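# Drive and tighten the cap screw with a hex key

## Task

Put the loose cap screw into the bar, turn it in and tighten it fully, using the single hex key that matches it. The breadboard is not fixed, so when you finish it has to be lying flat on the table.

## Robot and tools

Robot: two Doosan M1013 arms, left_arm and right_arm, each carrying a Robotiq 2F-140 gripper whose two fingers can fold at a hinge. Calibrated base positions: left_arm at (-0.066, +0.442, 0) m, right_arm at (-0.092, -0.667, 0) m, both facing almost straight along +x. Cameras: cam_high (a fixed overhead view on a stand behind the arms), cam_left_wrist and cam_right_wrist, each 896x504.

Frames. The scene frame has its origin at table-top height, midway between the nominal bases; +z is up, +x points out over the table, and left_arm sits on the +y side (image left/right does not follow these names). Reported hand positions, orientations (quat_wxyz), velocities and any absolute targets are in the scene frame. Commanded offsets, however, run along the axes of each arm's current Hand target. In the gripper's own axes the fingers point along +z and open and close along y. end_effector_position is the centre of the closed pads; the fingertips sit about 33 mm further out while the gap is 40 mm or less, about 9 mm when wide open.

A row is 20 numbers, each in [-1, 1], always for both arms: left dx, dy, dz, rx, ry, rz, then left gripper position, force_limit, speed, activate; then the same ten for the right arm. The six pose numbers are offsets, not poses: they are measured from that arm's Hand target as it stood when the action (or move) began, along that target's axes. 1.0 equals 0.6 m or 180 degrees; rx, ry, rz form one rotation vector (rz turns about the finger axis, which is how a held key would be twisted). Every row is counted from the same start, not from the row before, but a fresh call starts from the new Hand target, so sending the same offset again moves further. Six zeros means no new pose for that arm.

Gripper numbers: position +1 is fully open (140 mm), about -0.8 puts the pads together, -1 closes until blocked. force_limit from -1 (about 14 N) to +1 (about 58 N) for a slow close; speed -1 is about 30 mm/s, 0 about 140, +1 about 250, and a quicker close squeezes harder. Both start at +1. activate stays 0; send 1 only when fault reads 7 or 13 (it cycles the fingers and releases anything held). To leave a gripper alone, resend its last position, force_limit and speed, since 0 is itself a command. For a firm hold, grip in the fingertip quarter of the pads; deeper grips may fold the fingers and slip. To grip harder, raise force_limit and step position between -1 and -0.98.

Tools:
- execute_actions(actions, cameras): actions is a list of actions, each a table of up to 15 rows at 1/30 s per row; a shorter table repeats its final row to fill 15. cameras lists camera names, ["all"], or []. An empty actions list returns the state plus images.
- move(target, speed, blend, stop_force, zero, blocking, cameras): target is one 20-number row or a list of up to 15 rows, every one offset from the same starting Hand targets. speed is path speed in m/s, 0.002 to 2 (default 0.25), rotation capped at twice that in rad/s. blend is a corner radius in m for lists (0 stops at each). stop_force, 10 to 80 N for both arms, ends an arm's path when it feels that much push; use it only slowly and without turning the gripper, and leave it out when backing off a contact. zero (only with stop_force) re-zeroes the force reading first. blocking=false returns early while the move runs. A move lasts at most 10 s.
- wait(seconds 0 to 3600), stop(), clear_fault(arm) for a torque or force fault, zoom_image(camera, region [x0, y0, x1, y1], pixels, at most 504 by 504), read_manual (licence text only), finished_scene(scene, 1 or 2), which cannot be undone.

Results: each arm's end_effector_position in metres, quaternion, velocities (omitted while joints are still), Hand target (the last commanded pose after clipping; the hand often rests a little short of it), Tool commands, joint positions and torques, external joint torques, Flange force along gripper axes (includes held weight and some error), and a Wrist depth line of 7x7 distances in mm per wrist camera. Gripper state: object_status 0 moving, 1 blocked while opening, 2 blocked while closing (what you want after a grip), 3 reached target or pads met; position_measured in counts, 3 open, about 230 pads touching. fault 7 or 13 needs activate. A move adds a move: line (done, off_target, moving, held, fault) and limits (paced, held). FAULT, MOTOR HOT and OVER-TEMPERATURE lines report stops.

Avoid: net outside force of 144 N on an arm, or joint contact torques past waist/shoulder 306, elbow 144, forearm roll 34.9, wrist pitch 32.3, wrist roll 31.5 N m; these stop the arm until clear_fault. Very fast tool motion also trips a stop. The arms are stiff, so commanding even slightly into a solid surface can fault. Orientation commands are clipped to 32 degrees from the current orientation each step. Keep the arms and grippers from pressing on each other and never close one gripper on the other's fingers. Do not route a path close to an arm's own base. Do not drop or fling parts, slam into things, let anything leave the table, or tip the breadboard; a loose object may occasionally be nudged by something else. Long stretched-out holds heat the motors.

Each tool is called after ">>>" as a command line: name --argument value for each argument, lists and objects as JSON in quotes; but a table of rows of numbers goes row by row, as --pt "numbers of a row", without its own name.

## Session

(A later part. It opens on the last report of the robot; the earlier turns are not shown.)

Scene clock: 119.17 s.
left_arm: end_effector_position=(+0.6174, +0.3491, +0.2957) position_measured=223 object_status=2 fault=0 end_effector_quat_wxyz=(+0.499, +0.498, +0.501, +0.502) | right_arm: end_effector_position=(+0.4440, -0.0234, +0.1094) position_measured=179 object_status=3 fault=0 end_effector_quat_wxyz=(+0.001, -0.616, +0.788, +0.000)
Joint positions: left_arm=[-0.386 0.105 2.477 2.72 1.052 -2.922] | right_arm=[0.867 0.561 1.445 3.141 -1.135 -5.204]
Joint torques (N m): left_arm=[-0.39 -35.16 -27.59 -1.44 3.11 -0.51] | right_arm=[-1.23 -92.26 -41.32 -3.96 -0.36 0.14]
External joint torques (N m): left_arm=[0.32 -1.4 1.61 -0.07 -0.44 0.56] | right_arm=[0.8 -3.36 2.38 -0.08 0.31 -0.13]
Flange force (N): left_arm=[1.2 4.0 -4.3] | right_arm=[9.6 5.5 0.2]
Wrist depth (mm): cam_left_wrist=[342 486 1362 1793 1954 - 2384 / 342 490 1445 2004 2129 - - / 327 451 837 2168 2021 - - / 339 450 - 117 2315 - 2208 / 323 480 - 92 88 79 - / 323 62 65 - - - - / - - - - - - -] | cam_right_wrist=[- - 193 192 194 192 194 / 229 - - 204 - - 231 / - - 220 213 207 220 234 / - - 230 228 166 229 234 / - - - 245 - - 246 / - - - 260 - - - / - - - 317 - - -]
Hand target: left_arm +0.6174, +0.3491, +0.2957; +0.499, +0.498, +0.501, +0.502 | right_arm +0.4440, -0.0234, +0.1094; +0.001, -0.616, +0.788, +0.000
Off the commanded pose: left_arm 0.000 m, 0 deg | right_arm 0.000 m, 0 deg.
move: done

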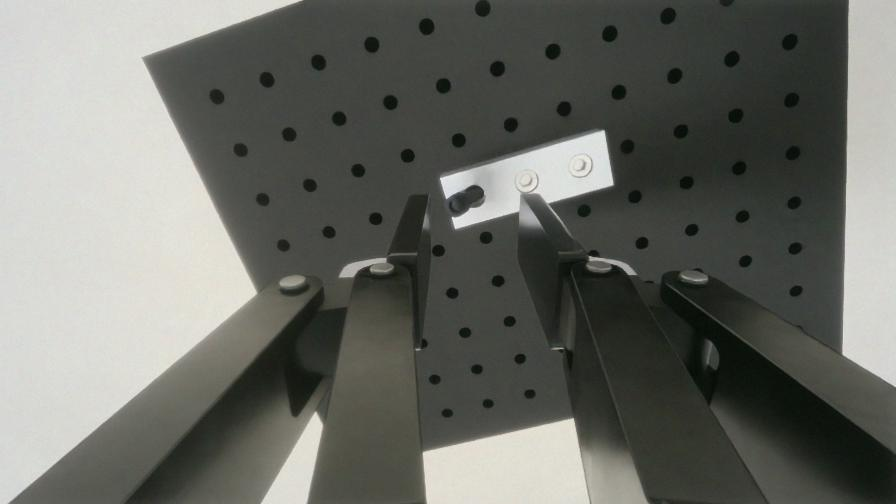

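>>> move --pt "0 0 0 0 0 0 -1 -0.3 -0.7 0 0.004 0.0036 0 0 0 0 -0.3 0 -0.5 0" --pt "0 0 0 0 0 0 -1 -0.3 -0.7 0 0.004 0.0036 0.0598 0 0 0 -0.3 0 -0.5 0" --speed 0.06

>>> execute_actions --actions '[[[0,0,0,0,0,0,-1,-0.3,-0.7,0,0,0,0,0,0,0,-0.98,-0.8,-1,0]],[[0,0,0,0,0,0,-1,-0.3,-0.7,0,0,0,0,0,0,0,-0.98,-0.8,-1,0]],[[0,0,0,0,0,0,-1,-0.3,-0.7,0,0,0,0,0,0,0,-0.98,-0.8,-1,0]]]' --cameras '["cam_right_wrist"]'

>>> zoom_image --camera "cam_right_wrist" --region '[430, 180, 520, 270]'

Scene clock: 122.00 s.
left_arm: end_effector_position=(+0.6174, +0.3491, +0.2957) position_measured=223 object_status=2 fault=0 end_effector_quat_wxyz=(+0.499, +0.498, +0.501, +0.502) | right_arm: end_effector_position=(+0.4414, -0.0252, +0.0735) position_measured=167 object_status=3 fault=0 end_effector_quat_wxyz=(+0.001, -0.616, +0.788, +0.000)
Joint positions: left_arm=[-0.386 0.105 2.477 2.72 1.052 -2.922] | right_arm=[0.867 0.583 1.48 3.141 -1.078 -5.204]
Joint torques (N m): left_arm=[-0.33 -34.68 -27.72 -1.43 3.1 -0.49] | right_arm=[-1 -93.17 -40.35 -3.85 -0.45 0.1]
External joint torques (N m): left_arm=[0.36 -1.98 1.78 -0.09 -0.43 0.54] | right_arm=[1.04 -3.38 2.41 -0.07 0.4 -0.1]
Flange force (N): left_arm=[1.6 5.1 -5.3] | right_arm=[9.4 5.8 -0.2]
Wrist depth (mm): cam_left_wrist=[344 488 1347 - 1892 - - / 341 424 1403 2271 - 2649 - / 325 428 - 163 - - - / 337 454 777 118 99 - 2249 / 325 448 - 92 88 80 2338 / 321 62 65 - - - 2384 / - - - - - - -] | cam_right_wrist=[- 182 159 - 162 - 163 / - 171 - - 171 170 168 / - 182 - 179 173 179 - / - 193 - 179 176 189 193 / - - - 203 - - 201 / - - - 217 - - - / - - - 233 - - -]
Hand target: left_arm +0.6174, +0.3491, +0.2957; +0.499, +0.498, +0.501, +0.502 | right_arm +0.4414, -0.0252, +0.0735; +0.001, -0.616, +0.788, +0.000
Off the commanded pose: left_arm 0.000 m, 0 deg | right_arm 0.000 m, 0 deg.
move: done

Scene clock: 123.70 s.
left_arm: end_effector_position=(+0.6174, +0.3491, +0.2957) position_measured=223 object_status=2 fault=0 end_effector_quat_wxyz=(+0.499, +0.498, +0.501, +0.502) | right_arm: end_effector_position=(+0.4414, -0.0252, +0.0735) position_measured=216 object_status=2 fault=0 end_effector_quat_wxyz=(+0.001, -0.616, +0.788, +0.000)
Joint positions: left_arm=[-0.386 0.105 2.477 2.72 1.052 -2.922] | right_arm=[0.867 0.583 1.48 3.141 -1.078 -5.204]
Joint torques (N m): left_arm=[-1.12 -34.5 -27.63 -1.49 3.04 -0.47] | right_arm=[-0.98 -91.71 -39.39 -3.82 -0.39 0.1]
External joint torques (N m): left_arm=[1.16 -2.29 1.63 -0.03 -0.36 0.51] | right_arm=[0.7 -4.36 1.64 -0.09 0.34 -0.1]
External joint torques at the end of the 1st action: left_arm=[0.94 -1.42 1.51 -0.05 -0.46 0.58] | right_arm=[1.26 -3.27 2.02 -0.12 0.36 -0.07]
External joint torques at the end of the 2nd action: left_arm=[0.4 -2.02 1.75 -0.06 -0.38 0.56] | right_arm=[1.28 -2.82 2.3 -0.03 0.36 -0.08]
Flange force (N): left_arm=[3.9 5.7 -4.7] | right_arm=[9.1 5.2 -1.6]
Flange force at the end of the 1st action (N): left_arm=[2.8 4.2 -3.5] | right_arm=[8.3 5.6 -0.5]
Flange force at the end of the 2nd action (N): left_arm=[1.7 5.1 -5.3] | right_arm=[8.3 5.6 0.1]
Wrist depth (mm): cam_left_wrist=[328 449 1362 2004 1820 - 2129 / 342 486 1436 - - - - / 325 484 - 164 - - - / 339 483 670 117 104 - - / 324 451 - 92 88 80 - / 321 62 65 - - - - / - - - - - - -] | cam_right_wrist=[- - - - - - - / - 169 - 171 172 171 169 / - - 181 179 174 181 - / - - 190 118 188 191 190 / - 229 - - 89 198 203 / - - - - - - 211 / - - - - - - -]
Hand target: left_arm +0.6174, +0.3491, +0.2957; +0.499, +0.498, +0.501, +0.502 | right_arm +0.4414, -0.0252, +0.0735; +0.001, -0.616, +0.788, +0.000
Off the commanded pose: left_arm 0.000 m, 0 deg | right_arm 0.000 m, 0 deg.

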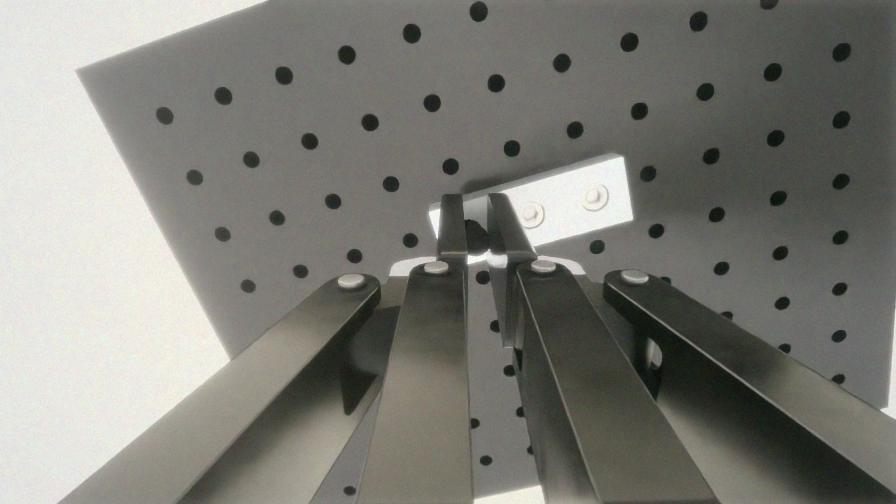

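Scaled by 5.600 from the camera's image (finer frame: 1280x720).

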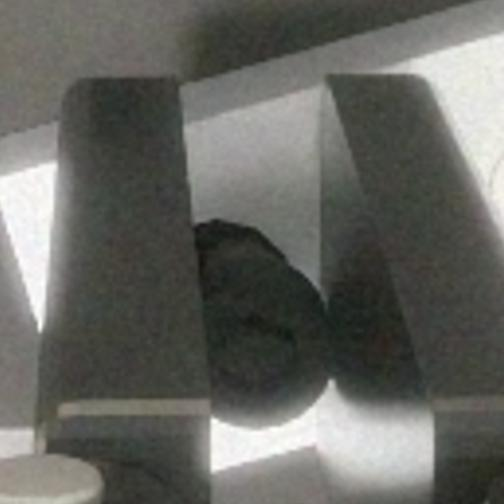

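>>> move --pt "0 0 0 0 0 0 -1 -0.3 -0.7 0 0 0 -0.0117 0 0 0 -0.98 -0.8 -1 0" --pt "0 0 0 0 0 0 -1 -0.3 -0.7 0 0 0 -0.0217 0 0 0 -0.98 -0.8 -1 0" --speed 0.03 --cameras '["cam_right_wrist"]'

>>> zoom_image --camera "cam_right_wrist" --region '[430, 180, 520, 270]'

Scene clock: 125.47 s.
left_arm: end_effector_position=(+0.6174, +0.3491, +0.2957) position_measured=223 object_status=2 fault=0 end_effector_quat_wxyz=(+0.499, +0.498, +0.501, +0.502) | right_arm: end_effector_position=(+0.4414, -0.0253, +0.0865) position_measured=216 object_status=2 fault=0 end_effector_quat_wxyz=(+0.001, -0.616, +0.788, +0.000)
Joint positions: left_arm=[-0.386 0.105 2.477 2.72 1.052 -2.922] | right_arm=[0.867 0.573 1.471 3.141 -1.097 -5.204]
Joint torques (N m): left_arm=[-0.57 -34.72 -27.37 -1.4 3.05 -0.5] | right_arm=[-0.96 -93.13 -40.72 -3.91 -0.38 0.09]
External joint torques (N m): left_arm=[0.59 -2.03 1.35 -0.12 -0.38 0.55] | right_arm=[0.8 -2.32 2.66 -0.03 0.33 -0.09]
Flange force (N): left_arm=[1.9 5.4 -4.5] | right_arm=[8.7 5.2 0.8]
Wrist depth (mm): cam_left_wrist=[342 494 1355 2021 1877 - - / 341 485 1436 - - - - / 325 488 677 164 - - - / 339 484 705 117 99 - - / 322 451 - 92 88 2537 - / 322 62 65 - - - - / - - - - - - -] | cam_right_wrist=[195 - - 173 172 - - / - - - 183 - 182 - / - - - 191 186 193 - / 236 - 206 119 200 203 206 / 249 - - - 90 215 217 / - - - - - - 229 / - - - - - - -]
Hand target: left_arm +0.6174, +0.3491, +0.2957; +0.499, +0.498, +0.501, +0.502 | right_arm +0.4414, -0.0252, +0.0865; +0.001, -0.616, +0.788, +0.000
Off the commanded pose: left_arm 0.000 m, 0 deg | right_arm 0.000 m, 0 deg.
move: done

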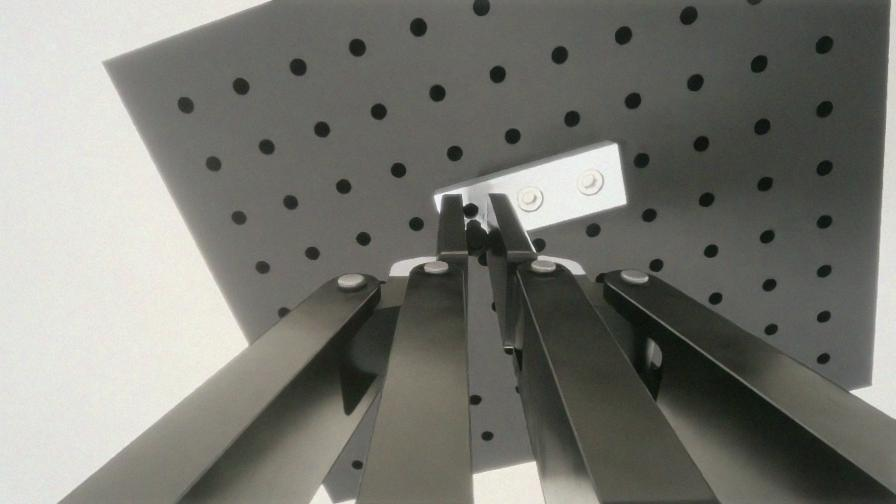

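Scaled by 5.600 from the camera's image (finer frame: 1280x720).

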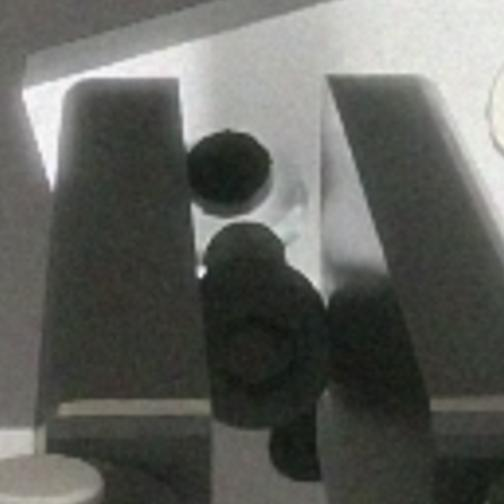

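>>> move --target '[0,0,0,0,0,0,-1,-0.3,-0.7,0,0.0038,-0.001,0,0,0,0,-0.98,-0.8,-1,0]' --speed 0.03 --cameras '["cam_right_wrist"]'

>>> zoom_image --camera "cam_right_wrist" --region '[430, 180, 520, 270]'

Scene clock: 127.03 s.
left_arm: end_effector_position=(+0.6174, +0.3491, +0.2957) position_measured=223 object_status=2 fault=0 end_effector_quat_wxyz=(+0.499, +0.498, +0.501, +0.502) | right_arm: end_effector_position=(+0.4414, -0.0276, +0.0865) position_measured=216 object_status=2 fault=0 end_effector_quat_wxyz=(+0.001, -0.616, +0.788, +0.000)
Joint positions: left_arm=[-0.386 0.105 2.477 2.72 1.052 -2.922] | right_arm=[0.866 0.57 1.475 3.141 -1.095 -5.205]
Joint torques (N m): left_arm=[-0.54 -34.82 -27.53 -1.44 3.09 -0.57] | right_arm=[-1.25 -92.6 -40.65 -3.85 -0.38 0.06]
External joint torques (N m): left_arm=[0.55 -1.84 1.5 -0.09 -0.41 0.62] | right_arm=[0.81 -2.85 2.53 -0.1 0.33 -0.06]
Flange force (N): left_arm=[1.8 5.1 -4.5] | right_arm=[9.1 5.4 0.3]
Wrist depth (mm): cam_left_wrist=[344 492 1340 - 2038 - - / 326 487 1490 - - - - / 326 485 772 166 - - - / 338 484 752 118 117 2679 2168 / 324 448 - 92 88 80 - / 324 62 65 - - - - / - - - - - - -] | cam_right_wrist=[197 - - - - 174 173 / 207 185 - - 184 182 - / - - 193 - 186 - - / - - 206 118 200 207 207 / 249 248 - - 90 212 218 / - - - - - - - / - - - - - - -]
Hand target: left_arm +0.6174, +0.3491, +0.2957; +0.499, +0.498, +0.501, +0.502 | right_arm +0.4414, -0.0276, +0.0865; +0.001, -0.616, +0.788, +0.000
Off the commanded pose: left_arm 0.000 m, 0 deg | right_arm 0.000 m, 0 deg.
move: done

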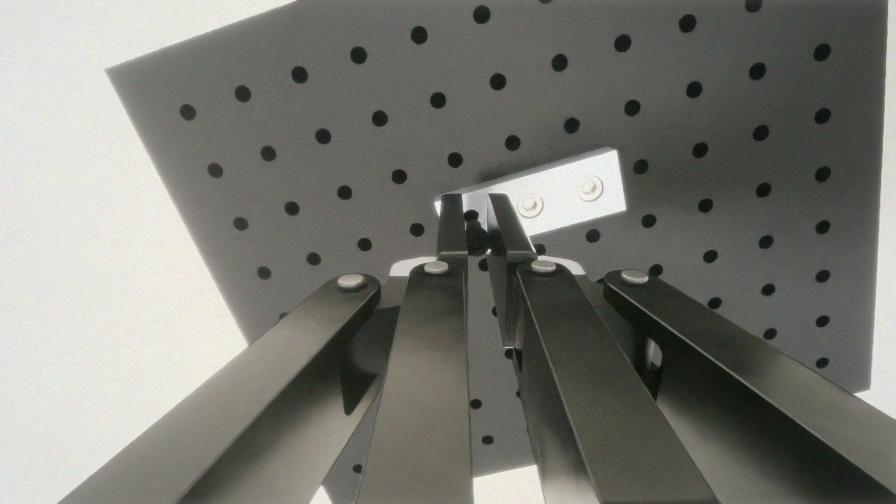

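Scaled by 5.600 from the camera's image (finer frame: 1280x720).

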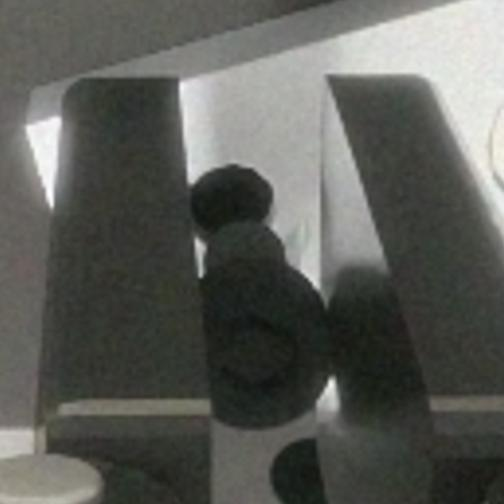

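>>> move --target '[0,0,0,0,0,0,-1,-0.3,-0.7,0,0,0,0.0213,0,0,0,-0.98,-0.8,-1,0]' --speed 0.012 --stop_force 10 --cameras '["cam_right_wrist"]'

>>> zoom_image --camera "cam_right_wrist" --region '[430, 180, 520, 270]'

Scene clock: 128.70 s.
left_arm: end_effector_position=(+0.6174, +0.3491, +0.2957) position_measured=223 object_status=2 fault=0 end_effector_quat_wxyz=(+0.499, +0.498, +0.501, +0.502) | right_arm: end_effector_position=(+0.4415, -0.0275, +0.0788) position_measured=216 object_status=2 fault=0 end_effector_quat_wxyz=(+0.001, -0.616, +0.788, +0.000)
Joint positions: left_arm=[-0.386 0.105 2.477 2.72 1.052 -2.922] | right_arm=[0.866 0.576 1.481 3.141 -1.083 -5.205]
Joint torques (N m): left_arm=[-1.06 -34.94 -27.57 -1.48 3.02 -0.54] | right_arm=[-1.75 -84.09 -33.68 -4.2 -1.26 0.07]
External joint torques (N m): left_arm=[1.05 -1.77 1.51 -0.04 -0.34 0.59] | right_arm=[1.59 -11.36 -4.18 0.28 1.21 -0.07]
Flange force (N): left_arm=[3.2 4.6 -3.9] | right_arm=[5.8 4.8 -9.9]
Wrist depth (mm): cam_left_wrist=[343 495 1332 - 1971 2458 - / 343 561 1403 - 1971 2129 - / 324 490 858 - - - - / 310 522 2484 117 2293 - - / 323 446 - 92 88 79 - / 321 62 65 - - - - / - - - - - - -] | cam_right_wrist=[190 - - 162 - - - / - 178 174 - - - - / - 182 - 186 176 185 185 / 221 232 198 119 180 195 198 / 239 - - - 89 206 208 / - - - - - - - / - - - - - - -]
Hand target: left_arm +0.6174, +0.3491, +0.2957; +0.499, +0.498, +0.501, +0.502 | right_arm +0.4415, -0.0276, +0.0788; +0.001, -0.616, +0.788, +0.000 (not the last commanded pose)
Off the commanded pose: left_arm 0.000 m, 0 deg | right_arm 0.005 m, 0 deg.
move: contact (right_arm)

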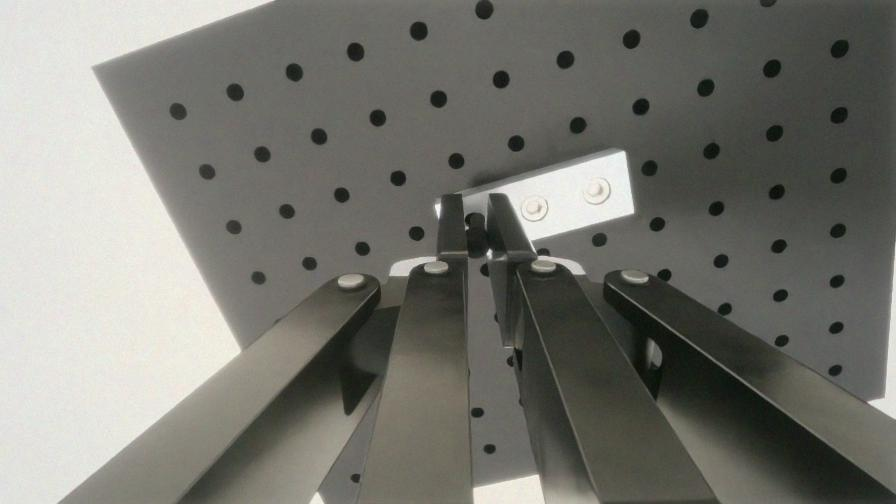

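Scaled by 5.600 from the camera's image (finer frame: 1280x720).

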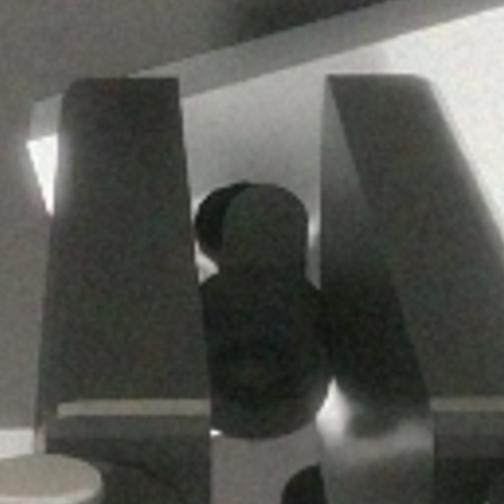

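>>> move --pt "0 0 0 0 0 0 -1 -0.3 -0.7 0 0 0 -0.0033 0 0 0 -0.98 -0.8 -1 0" --pt "0 0 0 0 0 0 -1 -0.3 -0.7 0 0 -0.0038 -0.0033 0 0 0 -0.98 -0.8 -1 0" --speed 0.03 --cameras '["cam_right_wrist"]'

>>> zoom_image --camera "cam_right_wrist" --region '[430, 180, 520, 270]'

Scene clock: 131.53 s.
left_arm: end_effector_position=(+0.6174, +0.3491, +0.2957) position_measured=223 object_status=2 fault=0 end_effector_quat_wxyz=(+0.499, +0.498, +0.501, +0.502) | right_arm: end_effector_position=(+0.4437, -0.0281, +0.0808) position_measured=216 object_status=2 fault=0 end_effector_quat_wxyz=(+0.001, -0.616, +0.788, +0.000)
Joint positions: left_arm=[-0.386 0.105 2.477 2.72 1.052 -2.922] | right_arm=[0.863 0.576 1.477 3.141 -1.088 -5.208]
Joint torques (N m): left_arm=[-0.58 -35.03 -27.61 -1.46 3.1 -0.52] | right_arm=[-1.21 -92.65 -40.63 -3.84 -0.37 0.1]
External joint torques (N m): left_arm=[0.56 -1.59 1.69 -0.05 -0.43 0.57] | right_arm=[1.13 -2.88 2.75 -0.08 0.32 -0.1]
Flange force (N): left_arm=[2.0 4.4 -4.4] | right_arm=[9.4 5.9 0.4]
Wrist depth (mm): cam_left_wrist=[342 491 1370 - 1766 - - / 341 487 1419 2148 - - - / 325 453 837 2148 2620 2361 - / 338 484 695 118 98 - - / 324 446 - 92 88 85 - / 323 62 65 - - - - / - - - - - - -] | cam_right_wrist=[192 - 170 - - 166 168 / 202 178 176 - - - - / - - - - 176 188 - / - - 196 119 132 198 200 / - - - - 89 - 214 / - - - - - - - / - - - - - - -]
Hand target: left_arm +0.6174, +0.3491, +0.2957; +0.499, +0.498, +0.501, +0.502 | right_arm +0.4437, -0.0281, +0.0808; +0.001, -0.616, +0.788, +0.000
Off the commanded pose: left_arm 0.000 m, 0 deg | right_arm 0.000 m, 0 deg.
move: done

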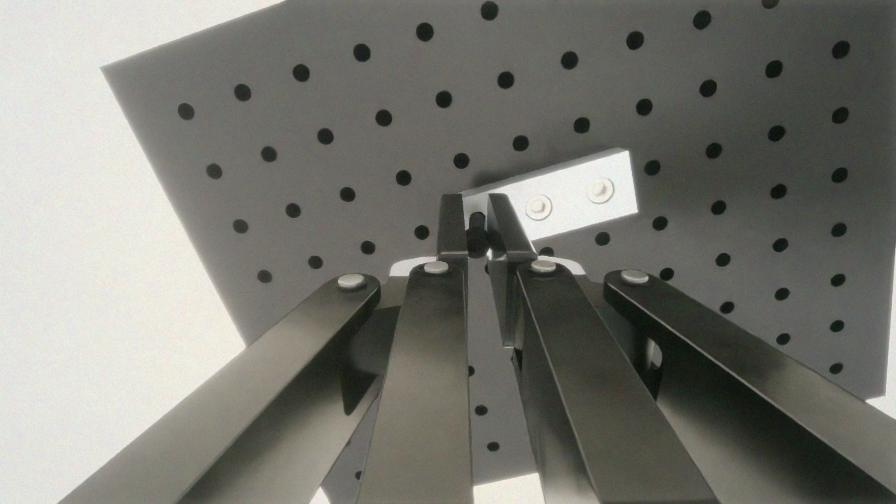

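Scaled by 5.600 from the camera's image (finer frame: 1280x720).

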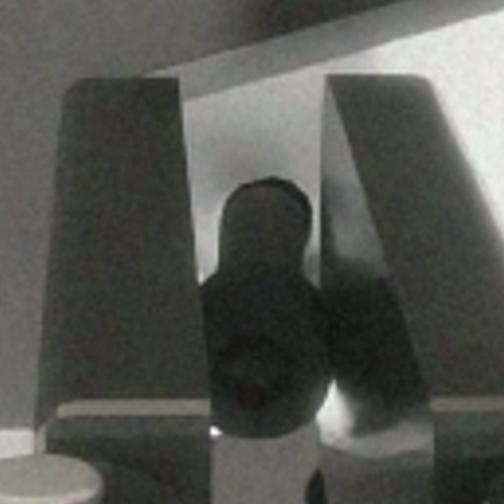

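>>> move --pt "0 0 0 0 0 0 -1 -0.3 -0.7 0 0 0.0008 0 0 0 0 -0.98 -0.8 -1 0" --pt "0 0 0 0 0 0 -1 -0.3 -0.7 0 0 0.0008 0.0117 0 0 0 -0.98 -0.8 -1 0" --speed 0.01 --stop_force 10 --cameras '["cam_right_wrist"]'

>>> zoom_image --camera "cam_right_wrist" --region '[430, 180, 520, 270]'

Scene clock: 133.10 s.
left_arm: end_effector_position=(+0.6174, +0.3491, +0.2957) position_measured=223 object_status=2 fault=0 end_effector_quat_wxyz=(+0.499, +0.498, +0.501, +0.502) | right_arm: end_effector_position=(+0.4432, -0.0279, +0.0777) position_measured=216 object_status=2 fault=0 end_effector_quat_wxyz=(+0.001, -0.616, +0.788, +0.000)
Joint positions: left_arm=[-0.386 0.105 2.477 2.72 1.052 -2.922] | right_arm=[0.864 0.578 1.48 3.141 -1.083 -5.207]
Joint torques (N m): left_arm=[-0.63 -35.01 -27.53 -1.44 3.05 -0.47] | right_arm=[-4.59 -84.86 -34.7 -5.15 -0.88 0.11]
External joint torques (N m): left_arm=[0.65 -1.76 1.5 -0.08 -0.37 0.51] | right_arm=[4.63 -11.08 -3.28 1.22 0.83 -0.11]
Flange force (N): left_arm=[2.2 4.6 -4.3] | right_arm=[5.3 8.6 -9.6]
Wrist depth (mm): cam_left_wrist=[342 490 1340 - 1728 2249 2038 / 328 486 1445 - 2208 2092 2315 / 323 515 - 161 2384 - 2271 / 340 483 - 118 2271 - - / 323 448 - 92 88 2484 2384 / 321 62 65 - - - - / - - - - - - -] | cam_right_wrist=[- - - - 168 - 163 / - 175 - 176 172 - - / 212 - - - 176 188 - / 225 224 199 118 191 197 197 / 238 236 - - 89 205 207 / - - - - - - - / - - - - - - -]
Hand target: left_arm +0.6174, +0.3491, +0.2957; +0.499, +0.498, +0.501, +0.502 | right_arm +0.4432, -0.0279, +0.0778; +0.001, -0.616, +0.788, +0.000 (not the last commanded pose)
Off the commanded pose: left_arm 0.000 m, 0 deg | right_arm 0.004 m, 0 deg.
move: contact (right_arm); path passed 1 of 2 targets

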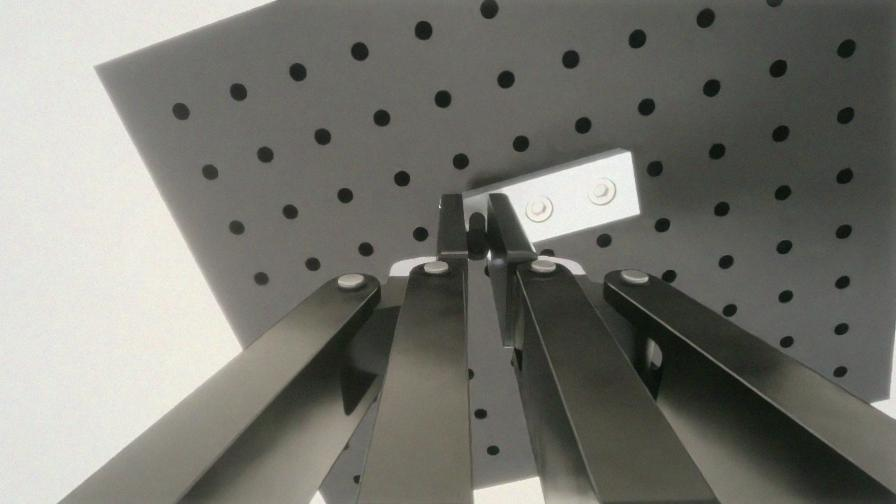

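Scaled by 5.600 from the camera's image (finer frame: 1280x720).

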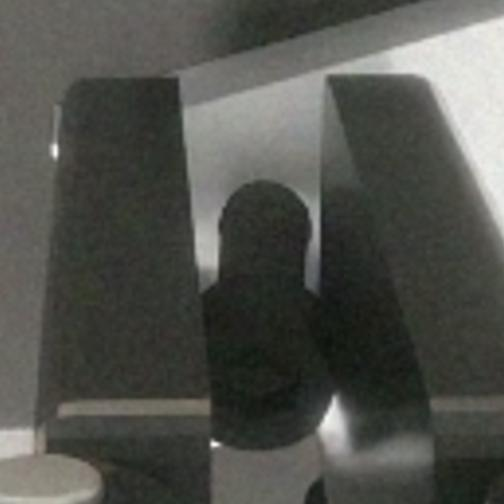

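>>> move --target '[0,0,0,0,0,0,-1,-0.3,-0.7,0,0.0025,0,0,0,0,0,-0.98,-0.8,-1,0]' --speed 0.02

>>> move --pt "0 0 0 0 0 0 -1 -0.3 -0.7 0 -0.0020 0.0062 0.0003 0 0 0.3333 -0.98 -0.8 -1 0" --pt "0 0 0 0 0 0 -1 -0.3 -0.7 0 -0.0083 0.0075 0.0006 0 0 0.6667 -0.98 -0.8 -1 0" --pt "0 0 0 0 0 0 -1 -0.3 -0.7 0 -0.0127 0.0027 0.0009 0 0 1 -0.98 -0.8 -1 0" --pt "0 0 0 0 0 0 -1 -0.3 -0.7 0 -0.0107 -0.0035 0.0012 0 0 -0.6667 -0.98 -0.8 -1 0" --pt "0 0 0 0 0 0 -1 -0.3 -0.7 0 -0.0043 -0.0048 0.0015 0 0 -0.3333 -0.98 -0.8 -1 0" --pt "0 0 0 0 0 0 -1 -0.3 -0.7 0 0 0 0.0018 0 0 0 -0.98 -0.8 -1 0" --speed 0.6 --blend '[0.02,0.02,0.02,0.02,0.02,0]' --cameras '["cam_right_wrist"]'

>>> zoom_image --camera "cam_right_wrist" --region '[430, 180, 520, 270]'

Scene clock: 135.10 s.
left_arm: end_effector_position=(+0.6174, +0.3491, +0.2957) position_measured=223 object_status=2 fault=0 end_effector_quat_wxyz=(+0.499, +0.498, +0.501, +0.502) | right_arm: end_effector_position=(+0.4429, -0.0294, +0.0778) position_measured=216 object_status=2 fault=0 end_effector_quat_wxyz=(+0.001, -0.616, +0.788, +0.000)
Joint positions: left_arm=[-0.386 0.105 2.477 2.72 1.052 -2.922] | right_arm=[0.863 0.576 1.483 3.141 -1.081 -5.208]
Joint torques (N m): left_arm=[-0.14 -34.68 -27.69 -1.44 3.17 -0.57] | right_arm=[-4.9 -82.7 -33.64 -5.3 -0.81 0.07]
External joint torques (N m): left_arm=[0.15 -1.88 1.75 -0.08 -0.5 0.62] | right_arm=[5.22 -13.15 -4.49 1.37 0.78 -0.07]
Flange force (N): left_arm=[1.0 5.2 -5.3] | right_arm=[4.9 9.3 -12.2]
Wrist depth (mm): cam_left_wrist=[344 492 1355 2228 1834 2055 1877 / 341 487 1436 1907 - - - / 325 452 843 2187 - 2361 - / 339 480 849 117 - - - / 322 449 - 92 88 80 - / 307 62 65 - - - - / - - - - - - -] | cam_right_wrist=[192 - 164 164 166 - - / - - 175 - - 180 171 / 211 - - 183 175 186 - / - - 192 119 132 - 198 / - 236 - - 90 206 207 / - - - - - - 219 / - - - - - - -]
Hand target: left_arm +0.6174, +0.3491, +0.2957; +0.499, +0.498, +0.501, +0.502 | right_arm +0.4429, -0.0294, +0.0778; +0.001, -0.616, +0.788, +0.000
Off the commanded pose: left_arm 0.000 m, 0 deg | right_arm 0.000 m, 0 deg.
move: done

Scene clock: 140.93 s.
left_arm: end_effector_position=(+0.6174, +0.3491, +0.2957) position_measured=223 object_status=2 fault=0 end_effector_quat_wxyz=(+0.499, +0.498, +0.501, +0.502) | right_arm: end_effector_position=(+0.4429, -0.0294, +0.0767) position_measured=216 object_status=2 fault=0 end_effector_quat_wxyz=(+0.001, -0.616, +0.788, +0.000)
Joint positions: left_arm=[-0.386 0.105 2.477 2.72 1.052 -2.922] | right_arm=[0.863 0.577 1.484 3.141 -1.08 1.075]
Joint torques (N m): left_arm=[-0.46 -35.04 -27.65 -1.39 3.15 -0.57] | right_arm=[-2.49 -93.09 -40.45 -4.36 -0.4 0.06]
External joint torques (N m): left_arm=[0.49 -1.57 1.68 -0.13 -0.49 0.62] | right_arm=[2.44 -2.5 2.64 0.45 0.35 -0.06]
Flange force (N): left_arm=[1.5 4.6 -4.5] | right_arm=[7.9 7.0 0.6]
Wrist depth (mm): cam_left_wrist=[343 492 1332 - 1877 - 1923 / 342 456 1419 - - 1954 - / 340 455 950 163 - - - / 338 485 834 118 98 - - / 322 448 - 92 88 79 - / 321 62 65 - - - - / - - - - - - -] | cam_right_wrist=[188 - - - 165 - 163 / 198 174 175 174 173 171 - / - 183 181 179 177 184 - / - - 197 119 177 197 191 / - - - - 93 201 206 / - - - - - - - / - - - - - - -]
Hand target: left_arm +0.6174, +0.3491, +0.2957; +0.499, +0.498, +0.501, +0.502 | right_arm +0.4429, -0.0294, +0.0767; +0.001, -0.616, +0.788, +0.000
Off the commanded pose: left_arm 0.000 m, 0 deg | right_arm 0.000 m, 0 deg.
move: done

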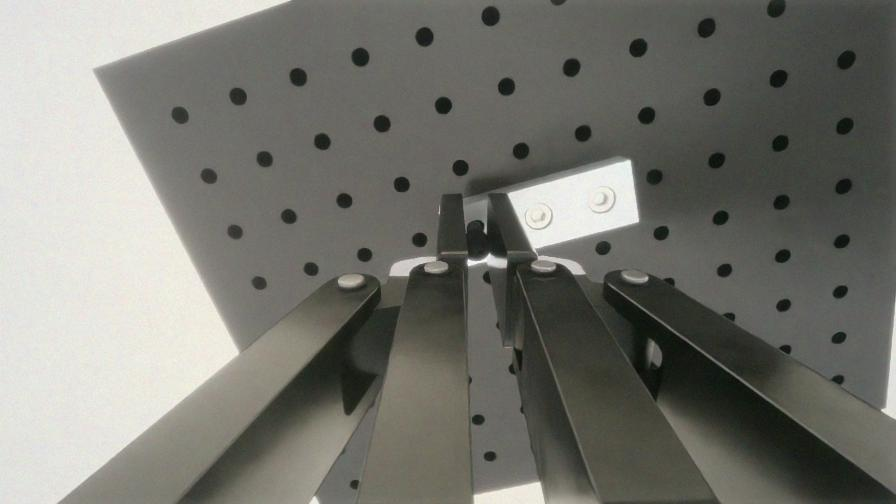

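Scaled by 5.600 from the camera's image (finer frame: 1280x720).

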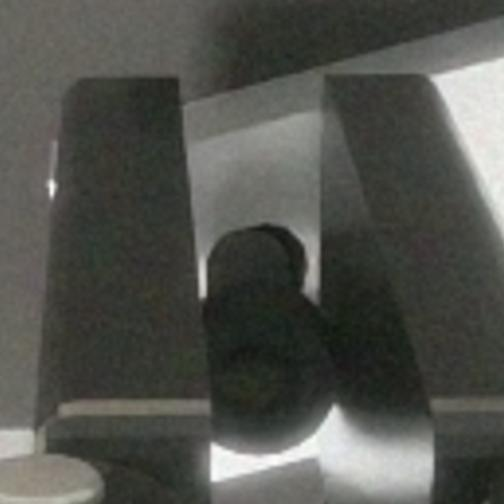

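>>> move --pt "0 0 0 0 0 0 -1 -0.3 -0.7 0 0 0.0012 0 0 0 0 -0.98 -0.8 -1 0" --pt "0 0 0 0 0 0 -1 -0.3 -0.7 0 0 0.0012 0.006 0 0 0 -0.98 -0.8 -1 0" --speed 0.01 --stop_force 12 --cameras '["cam_right_wrist"]'

>>> zoom_image --camera "cam_right_wrist" --region '[440, 200, 510, 270]'

Scene clock: 143.23 s.
left_arm: end_effector_position=(+0.6174, +0.3491, +0.2957) position_measured=223 object_status=2 fault=0 end_effector_quat_wxyz=(+0.499, +0.498, +0.501, +0.502) | right_arm: end_effector_position=(+0.4422, -0.0292, +0.0731) position_measured=216 object_status=2 fault=0 end_effector_quat_wxyz=(+0.001, -0.616, +0.788, +0.000)
Joint positions: left_arm=[-0.386 0.105 2.477 2.72 1.052 -2.922] | right_arm=[0.864 0.579 1.487 3.141 -1.074 1.076]
Joint torques (N m): left_arm=[-0.67 -35.11 -27.62 -1.4 3.09 -0.51] | right_arm=[-2.03 -92.68 -39.6 -4.06 -0.66 0.09]
External joint torques (N m): left_arm=[0.69 -1.64 1.68 -0.12 -0.41 0.56] | right_arm=[2.17 -3.32 1.74 0.15 0.61 -0.09]
Flange force (N): left_arm=[2.2 4.4 -4.4] | right_arm=[7.4 6.4 -0.4]
Wrist depth (mm): cam_left_wrist=[343 419 1355 - 2004 - 2168 / 340 488 1419 2620 2129 - - / 325 486 727 162 - - - / 340 484 855 117 98 - - / 324 447 - 92 88 80 - / 322 62 65 - - - - / - - - - - - -] | cam_right_wrist=[- 164 162 161 161 - 160 / - 170 171 170 170 170 170 / - - - 178 175 180 - / 222 - 192 118 176 190 191 / - - - - 89 197 202 / - - - - - - 210 / - - - - - - -]
Hand target: left_arm +0.6174, +0.3491, +0.2957; +0.499, +0.498, +0.501, +0.502 | right_arm +0.4422, -0.0292, +0.0731; +0.001, -0.616, +0.788, +0.000
Off the commanded pose: left_arm 0.000 m, 0 deg | right_arm 0.000 m, 0 deg.
move: done

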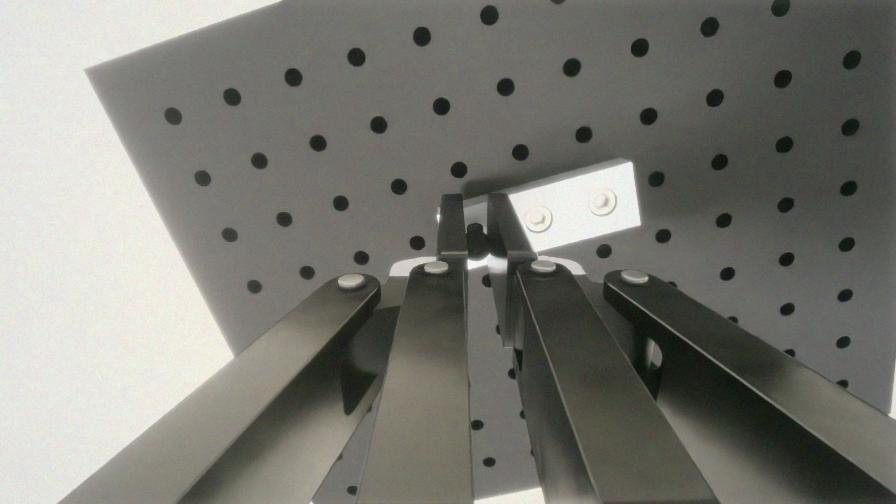

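Scaled by 7.200 from the camera's image (finer frame: 1280x720).

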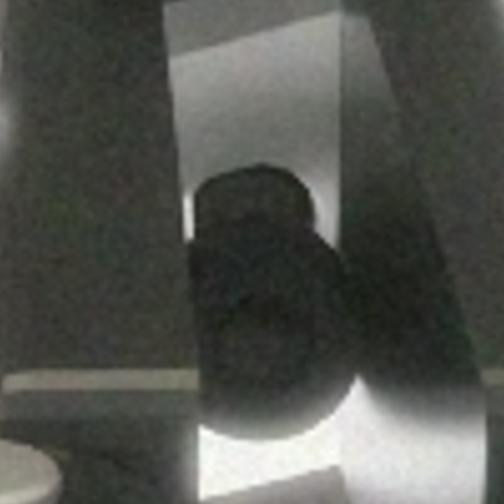

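>>> execute_actions --actions '[[[0,0,0,0,0,0,-1,-0.3,-0.7,0,0,0,0,0,0,0,-0.75,0,-1,0]],[[0,0,0,0,0,0,-1,-0.3,-0.7,0,0,0,0,0,0,0,-0.6,0,-1,0]]]' --cameras '["cam_right_wrist"]'

>>> zoom_image --camera "cam_right_wrist" --region '[430, 180, 520, 270]'

Scene clock: 145.17 s.
left_arm: end_effector_position=(+0.6174, +0.3491, +0.2957) position_measured=223 object_status=2 fault=0 end_effector_quat_wxyz=(+0.499, +0.498, +0.501, +0.502) | right_arm: end_effector_position=(+0.4422, -0.0292, +0.0731) position_measured=205 object_status=3 fault=0 end_effector_quat_wxyz=(+0.001, -0.616, +0.788, +0.000)
Joint positions: left_arm=[-0.386 0.105 2.477 2.72 1.052 -2.922] | right_arm=[0.864 0.579 1.487 3.141 -1.074 1.076]
Joint torques (N m): left_arm=[-0.19 -34.94 -27.64 -1.46 3.08 -0.51] | right_arm=[-1.29 -92.59 -40.31 -3.89 -0.42 0.12]
External joint torques (N m): left_arm=[0.16 -1.54 1.7 -0.06 -0.41 0.56] | right_arm=[1.44 -3.29 2.63 0 0.37 -0.12]
External joint torques at the end of the 1st action: left_arm=[0.98 -1.72 1.76 -0.03 -0.44 0.57] | right_arm=[2.09 -3.22 1.68 0.19 0.57 -0.04]
Flange force (N): left_arm=[0.9 4.2 -4.8] | right_arm=[9.5 6.4 -0.1]
Flange force at the end of the 1st action (N): left_arm=[3.3 4.6 -4.3] | right_arm=[7.1 6.2 -0.4]
Wrist depth (mm): cam_left_wrist=[342 456 1317 - 1954 - - / 341 487 1411 - - - - / 325 - 852 164 - - - / 340 481 757 117 2384 - 2620 / 323 452 - 92 88 85 - / 323 62 65 - - - - / - - - - - - -] | cam_right_wrist=[181 164 159 161 - 158 163 / - 171 169 - 171 170 169 / - 181 180 - 172 181 - / 221 199 189 119 174 189 194 / - - - - 90 93 202 / - - - - - - - / - - - - - - -]
Hand target: left_arm +0.6174, +0.3491, +0.2957; +0.499, +0.498, +0.501, +0.502 | right_arm +0.4422, -0.0292, +0.0731; +0.001, -0.616, +0.788, +0.000
Off the commanded pose: left_arm 0.000 m, 0 deg | right_arm 0.000 m, 0 deg.

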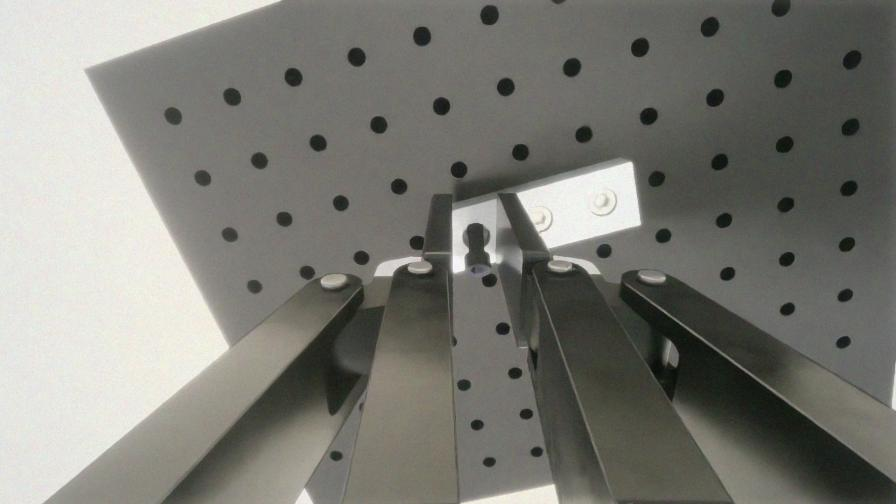

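Scaled by 5.600 from the camera's image (finer frame: 1280x720).

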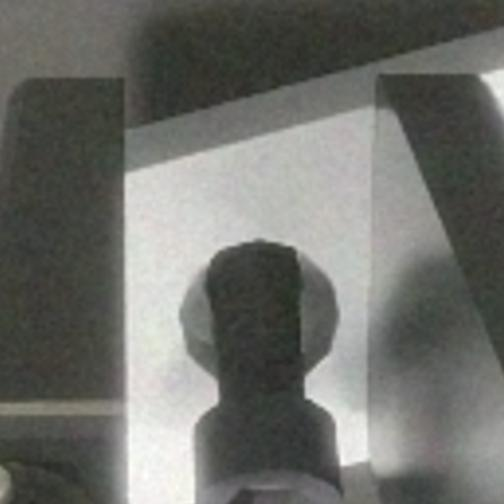

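>>> move --pt "0 0 0 0 0 0 -1 -0.3 -0.7 0 0 0 -0.06 0 0 0 -0.45 0 -0.5 0" --pt "0 0 0 0 0 0 -1 -0.3 -0.7 0 -0.008 0.0017 -0.06 0 0 -0.75 -0.3 0 -0.5 0" --pt "0 0 0 0 0 0 -1 -0.3 -0.7 0 -0.008 0.0017 -0.06 0 0 0.5 -0.3 0 -0.5 0" --pt "0 0 0 0 0 0 -1 -0.3 -0.7 0 -0.008 0.0017 -0.037 0 0 0.5 -0.3 0 -0.5 0" --speed '[0.1,0.8,0.8,0.1]' --blend '[0.003,0.03,0.003,0]' --cameras '["cam_right_wrist"]'

>>> zoom_image --camera "cam_right_wrist" --region '[420, 160, 530, 270]'

Scene clock: 152.43 s.
left_arm: end_effector_position=(+0.6174, +0.3491, +0.2957) position_measured=223 object_status=2 fault=0 end_effector_quat_wxyz=(+0.499, +0.498, +0.501, +0.502) | right_arm: end_effector_position=(+0.4423, -0.0243, +0.0953) position_measured=167 object_status=3 fault=0 end_effector_quat_wxyz=(+0.001, +0.121, +0.993, +0.000)
Joint positions: left_arm=[-0.386 0.105 2.477 2.72 1.052 -2.922] | right_arm=[0.867 0.568 1.461 3.141 -1.111 -3.633]
Joint torques (N m): left_arm=[-0.84 -34.78 -27.72 -1.48 3.06 -0.53] | right_arm=[-1.06 -92.51 -41.03 -3.86 -0.33 0.12]
External joint torques (N m): left_arm=[0.8 -1.86 1.71 -0.03 -0.39 0.57] | right_arm=[0.78 -3.11 2.45 -0.08 0.3 -0.12]
Flange force (N): left_arm=[2.8 4.8 -4.6] | right_arm=[5.4 -9.3 0.2]
Wrist depth (mm): cam_left_wrist=[328 491 1394 - 1954 - - / 314 484 1445 2038 - 1691 - / 326 519 769 2187 2168 - 2384 / 320 517 745 118 2055 - - / 323 453 - 92 88 85 - / 323 62 65 - - - - / - - - - - - -] | cam_right_wrist=[208 - 184 181 181 181 179 / - 216 - 183 188 191 193 / - 231 204 191 203 202 207 / - - 209 187 152 212 217 / - - - 227 - - - / - - - - - - - / - - - 292 - - -]
Hand target: left_arm +0.6174, +0.3491, +0.2957; +0.499, +0.498, +0.501, +0.502 | right_arm +0.4423, -0.0243, +0.0953; +0.001, +0.121, +0.993, +0.000
Off the commanded pose: left_arm 0.000 m, 0 deg | right_arm 0.000 m, 0 deg.
move: done; blend cut to 0 m at target 2

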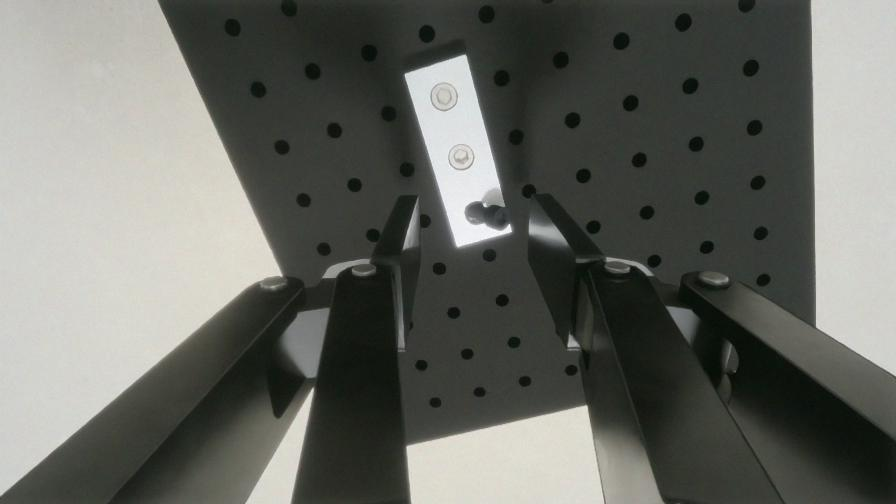

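Scaled by 4.582 from the camera's image (finer frame: 1280x720).

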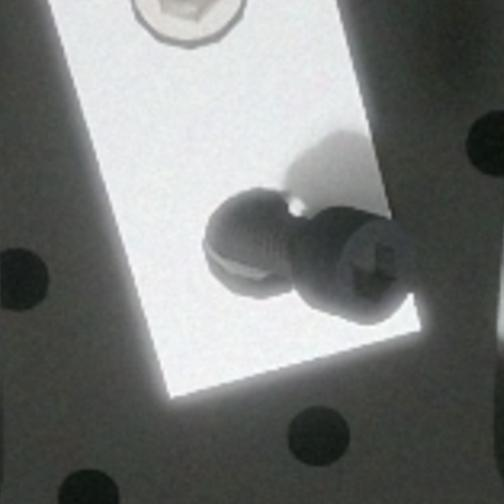

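>>> move --pt "0 0 0 0 0 0 -1 -0.3 -0.7 0 -0.0032 0.0043 0 0 0 0 -0.3 0 -0.5 0" --pt "0 0 0 0 0 0 -1 -0.3 -0.7 0 -0.0032 0.0043 0.035 0 0 0 -0.3 0 -0.5 0" --speed 0.08

>>> execute_actions --actions '[[[0,0,0,0,0,0,-1,-0.3,-0.7,0,0,0,0,0,0,0,-1,-0.8,-1,0]],[[0,0,0,0,0,0,-1,-0.3,-0.7,0,0,0,0,0,0,0,-1,-0.8,-1,0]],[[0,0,0,0,0,0,-1,-0.3,-0.7,0,0,0,0,0,0,0,-1,-0.8,-1,0]],[[0,0,0,0,0,0,-1,-0.3,-0.7,0,0,0,0,0,0,0,-0.98,0.2,-0.8,0]]]' --cameras '["cam_right_wrist"]'

>>> zoom_image --camera "cam_right_wrist" --region '[430, 180, 520, 270]'

Scene clock: 154.00 s.
left_arm: end_effector_position=(+0.6174, +0.3491, +0.2957) position_measured=223 object_status=2 fault=0 end_effector_quat_wxyz=(+0.499, +0.498, +0.501, +0.502) | right_arm: end_effector_position=(+0.4448, -0.0223, +0.0744) position_measured=167 object_status=3 fault=0 end_effector_quat_wxyz=(+0.001, +0.121, +0.993, +0.000)
Joint positions: left_arm=[-0.386 0.105 2.477 2.72 1.052 -2.922] | right_arm=[0.867 0.588 1.469 3.141 -1.083 -3.633]
Joint torques (N m): left_arm=[-0.46 -34.72 -27.75 -1.48 3.1 -0.5] | right_arm=[-1.36 -94 -40.37 -3.83 -0.27 0.07]
External joint torques (N m): left_arm=[0.44 -2.03 1.72 -0.04 -0.42 0.55] | right_arm=[0.73 -2.71 2.5 -0.04 0.24 -0.07]
Flange force (N): left_arm=[2.0 5.2 -5.2] | right_arm=[5.1 -8.8 0.1]
Wrist depth (mm): cam_left_wrist=[342 460 1332 - 1954 - 2433 / 341 486 1428 2384 2564 - 2187 / 324 483 - 2315 - 2510 2433 / 338 449 718 118 2433 2361 3312 / 321 421 - 92 88 79 - / 323 62 65 - - - - / - - - - - - -] | cam_right_wrist=[- 166 161 161 164 162 162 / 201 - - 169 171 171 171 / - - - 174 179 181 180 / - 220 194 180 187 189 193 / 235 - - 204 - - - / - - - 217 - - - / - - - - - - -]
Hand target: left_arm +0.6174, +0.3491, +0.2957; +0.499, +0.498, +0.501, +0.502 | right_arm +0.4448, -0.0223, +0.0743; +0.001, +0.121, +0.993, +0.000
Off the commanded pose: left_arm 0.000 m, 0 deg | right_arm 0.000 m, 0 deg.
move: done

Scene clock: 156.20 s.
left_arm: end_effector_position=(+0.6174, +0.3491, +0.2957) position_measured=223 object_status=2 fault=0 end_effector_quat_wxyz=(+0.499, +0.498, +0.501, +0.502) | right_arm: end_effector_position=(+0.4448, -0.0223, +0.0743) position_measured=219 object_status=2 fault=0 end_effector_quat_wxyz=(+0.001, +0.121, +0.993, +0.000)
Joint positions: left_arm=[-0.386 0.105 2.477 2.72 1.052 -2.922] | right_arm=[0.867 0.588 1.469 3.141 -1.083 -3.633]
Joint torques (N m): left_arm=[-0.74 -35.04 -27.67 -1.47 3.11 -0.51] | right_arm=[-0.92 -89.67 -38.11 -3.74 -0.13 0.07]
External joint torques (N m): left_arm=[0.74 -1.67 1.72 -0.05 -0.44 0.56] | right_arm=[1.09 -7.35 0.06 -0.13 0.11 -0.07]
External joint torques at the end of the 1st action: left_arm=[0.68 -2.14 1.49 -0.06 -0.45 0.6] | right_arm=[1.48 -2.7 2.81 -0.03 0.31 -0.11]
External joint torques at the end of the 2nd action: left_arm=[0.4 -1.65 1.43 -0.02 -0.44 0.56] | right_arm=[1.25 -3.23 2.47 -0.02 0.37 -0.09]
External joint torques at the end of the 3rd action: left_arm=[0.6 -1.93 1.69 -0.04 -0.4 0.58] | right_arm=[1 -3.6 2.3 -0.06 0.25 -0.08]
Flange force (N): left_arm=[2.5 4.5 -4.4] | right_arm=[5.8 -9.1 -5.4]
Flange force at the end of the 1st action (N): left_arm=[2.4 5.8 -4.7] | right_arm=[6.3 -9.1 0.5]
Flange force at the end of the 2nd action (N): left_arm=[1.6 4.6 -4.2] | right_arm=[6.0 -9.2 -0.1]
Flange force at the end of the 3rd action (N): left_arm=[2.3 5.0 -4.8] | right_arm=[5.8 -9.4 -0.7]
Wrist depth (mm): cam_left_wrist=[342 456 1378 - 1892 1907 - / 341 484 1428 - 1939 2038 2055 / 326 486 777 - - - 2384 / 339 480 675 118 98 - - / 321 448 - 92 88 79 2271 / 321 62 65 - - - - / - - - - - - -] | cam_right_wrist=[- 163 - 161 164 162 160 / - - - 170 171 171 172 / 206 - - 170 181 180 179 / - - - 130 186 191 194 / - - - - 90 - 206 / - - - - - - - / - - - - - - -]
Hand target: left_arm +0.6174, +0.3491, +0.2957; +0.499, +0.498, +0.501, +0.502 | right_arm +0.4448, -0.0223, +0.0743; +0.001, +0.121, +0.993, +0.000
Off the commanded pose: left_arm 0.000 m, 0 deg | right_arm 0.000 m, 0 deg.

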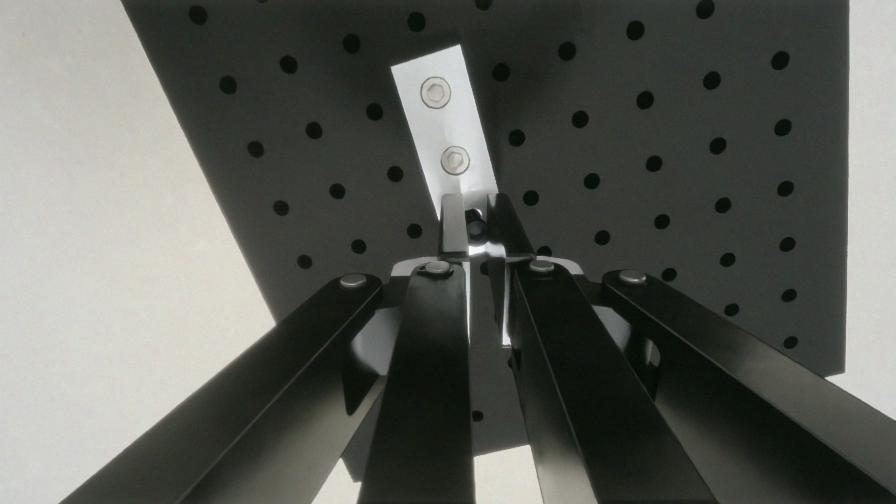

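Scaled by 5.600 from the camera's image (finer frame: 1280x720).

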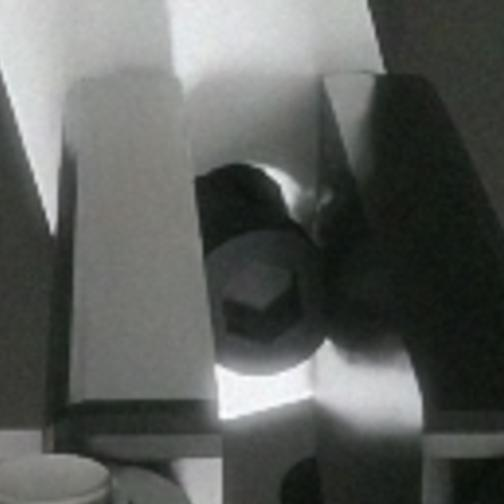

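>>> move --pt "0 0 0 0 0 0 -1 -0.3 -0.7 0 0 0 0.0006 0 0 0.768 -0.98 0.2 -0.8 0" --pt "0 0 0 0 0 0 -1 -0.3 -0.7 0 0 0 0.0011 0 0 -0.464 -0.98 0.2 -0.8 0" --pt "0 0 0 0 0 0 -1 -0.3 -0.7 0 0 0 0.0016 0 0 0.304 -0.98 0.2 -0.8 0" --pt "0 0 0 0 0 0 -1 -0.3 -0.7 0 0 0 0.0021 0 0 -0.928 -0.98 0.2 -0.8 0" --speed 0.8 --blend '[0.05,0.05,0.05,0]' --cameras '["cam_right_wrist"]'

>>> zoom_image --camera "cam_right_wrist" --region '[430, 180, 520, 270]'

Scene clock: 163.60 s.
left_arm: end_effector_position=(+0.6174, +0.3491, +0.2957) position_measured=223 object_status=2 fault=0 end_effector_quat_wxyz=(+0.499, +0.498, +0.501, +0.502) | right_arm: end_effector_position=(+0.4448, -0.0223, +0.0730) position_measured=219 object_status=2 fault=0 end_effector_quat_wxyz=(+0.000, +0.973, -0.232, +0.001)
Joint positions: left_arm=[-0.386 0.105 2.477 2.72 1.052 -2.922] | right_arm=[0.867 0.589 1.47 3.141 -1.081 6.018]
Joint torques (N m): left_arm=[-0.58 -34.75 -27.78 -1.45 3.07 -0.55] | right_arm=[-0.87 -94.25 -41.07 -3.72 0.04 0.05]
External joint torques (N m): left_arm=[0.55 -1.7 1.87 -0.06 -0.41 0.59] | right_arm=[1.13 -2.45 3.29 -0.2 -0.04 -0.06]
Flange force (N): left_arm=[2.0 4.5 -4.9] | right_arm=[-3.8 10.9 0.5]
Wrist depth (mm): cam_left_wrist=[343 525 1394 - 1907 1987 2004 / 311 485 1481 - 2709 2129 1892 / 324 532 767 2208 - - - / 309 522 736 118 99 - - / 323 448 - 92 88 80 - / 321 62 65 - - - - / - - - - - - -] | cam_right_wrist=[164 161 162 - - - - / 170 172 170 169 170 - 194 / 183 180 180 178 177 181 200 / 191 191 189 119 115 190 - / 233 198 - - 89 - - / - - - - - - - / - - - - - - -]
Hand target: left_arm +0.6174, +0.3491, +0.2957; +0.499, +0.498, +0.501, +0.502 | right_arm +0.4448, -0.0223, +0.0730; +0.000, +0.973, -0.232, +0.001
Off the commanded pose: left_arm 0.000 m, 0 deg | right_arm 0.000 m, 0 deg.
move: done

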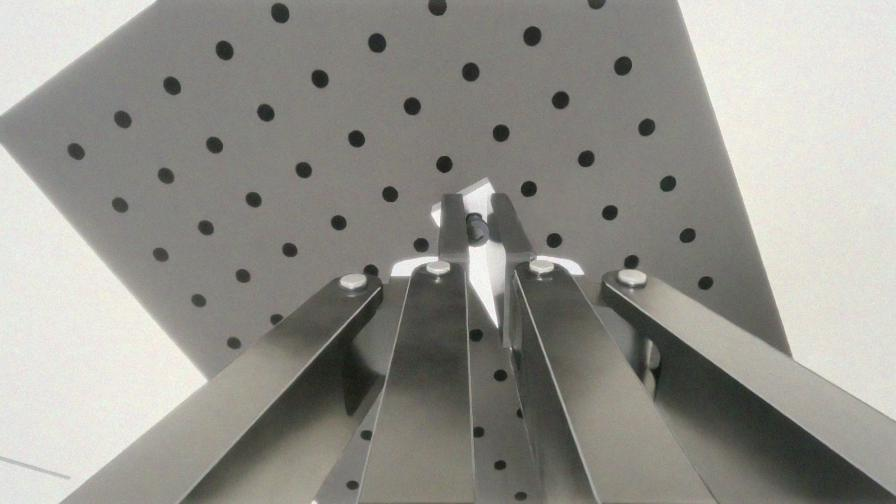

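Scaled by 5.600 from the camera's image (finer frame: 1280x720).

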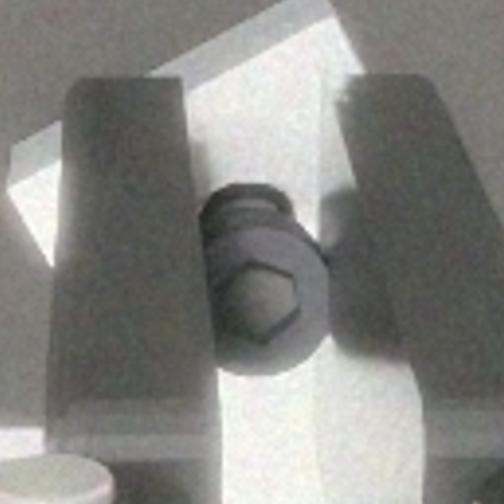

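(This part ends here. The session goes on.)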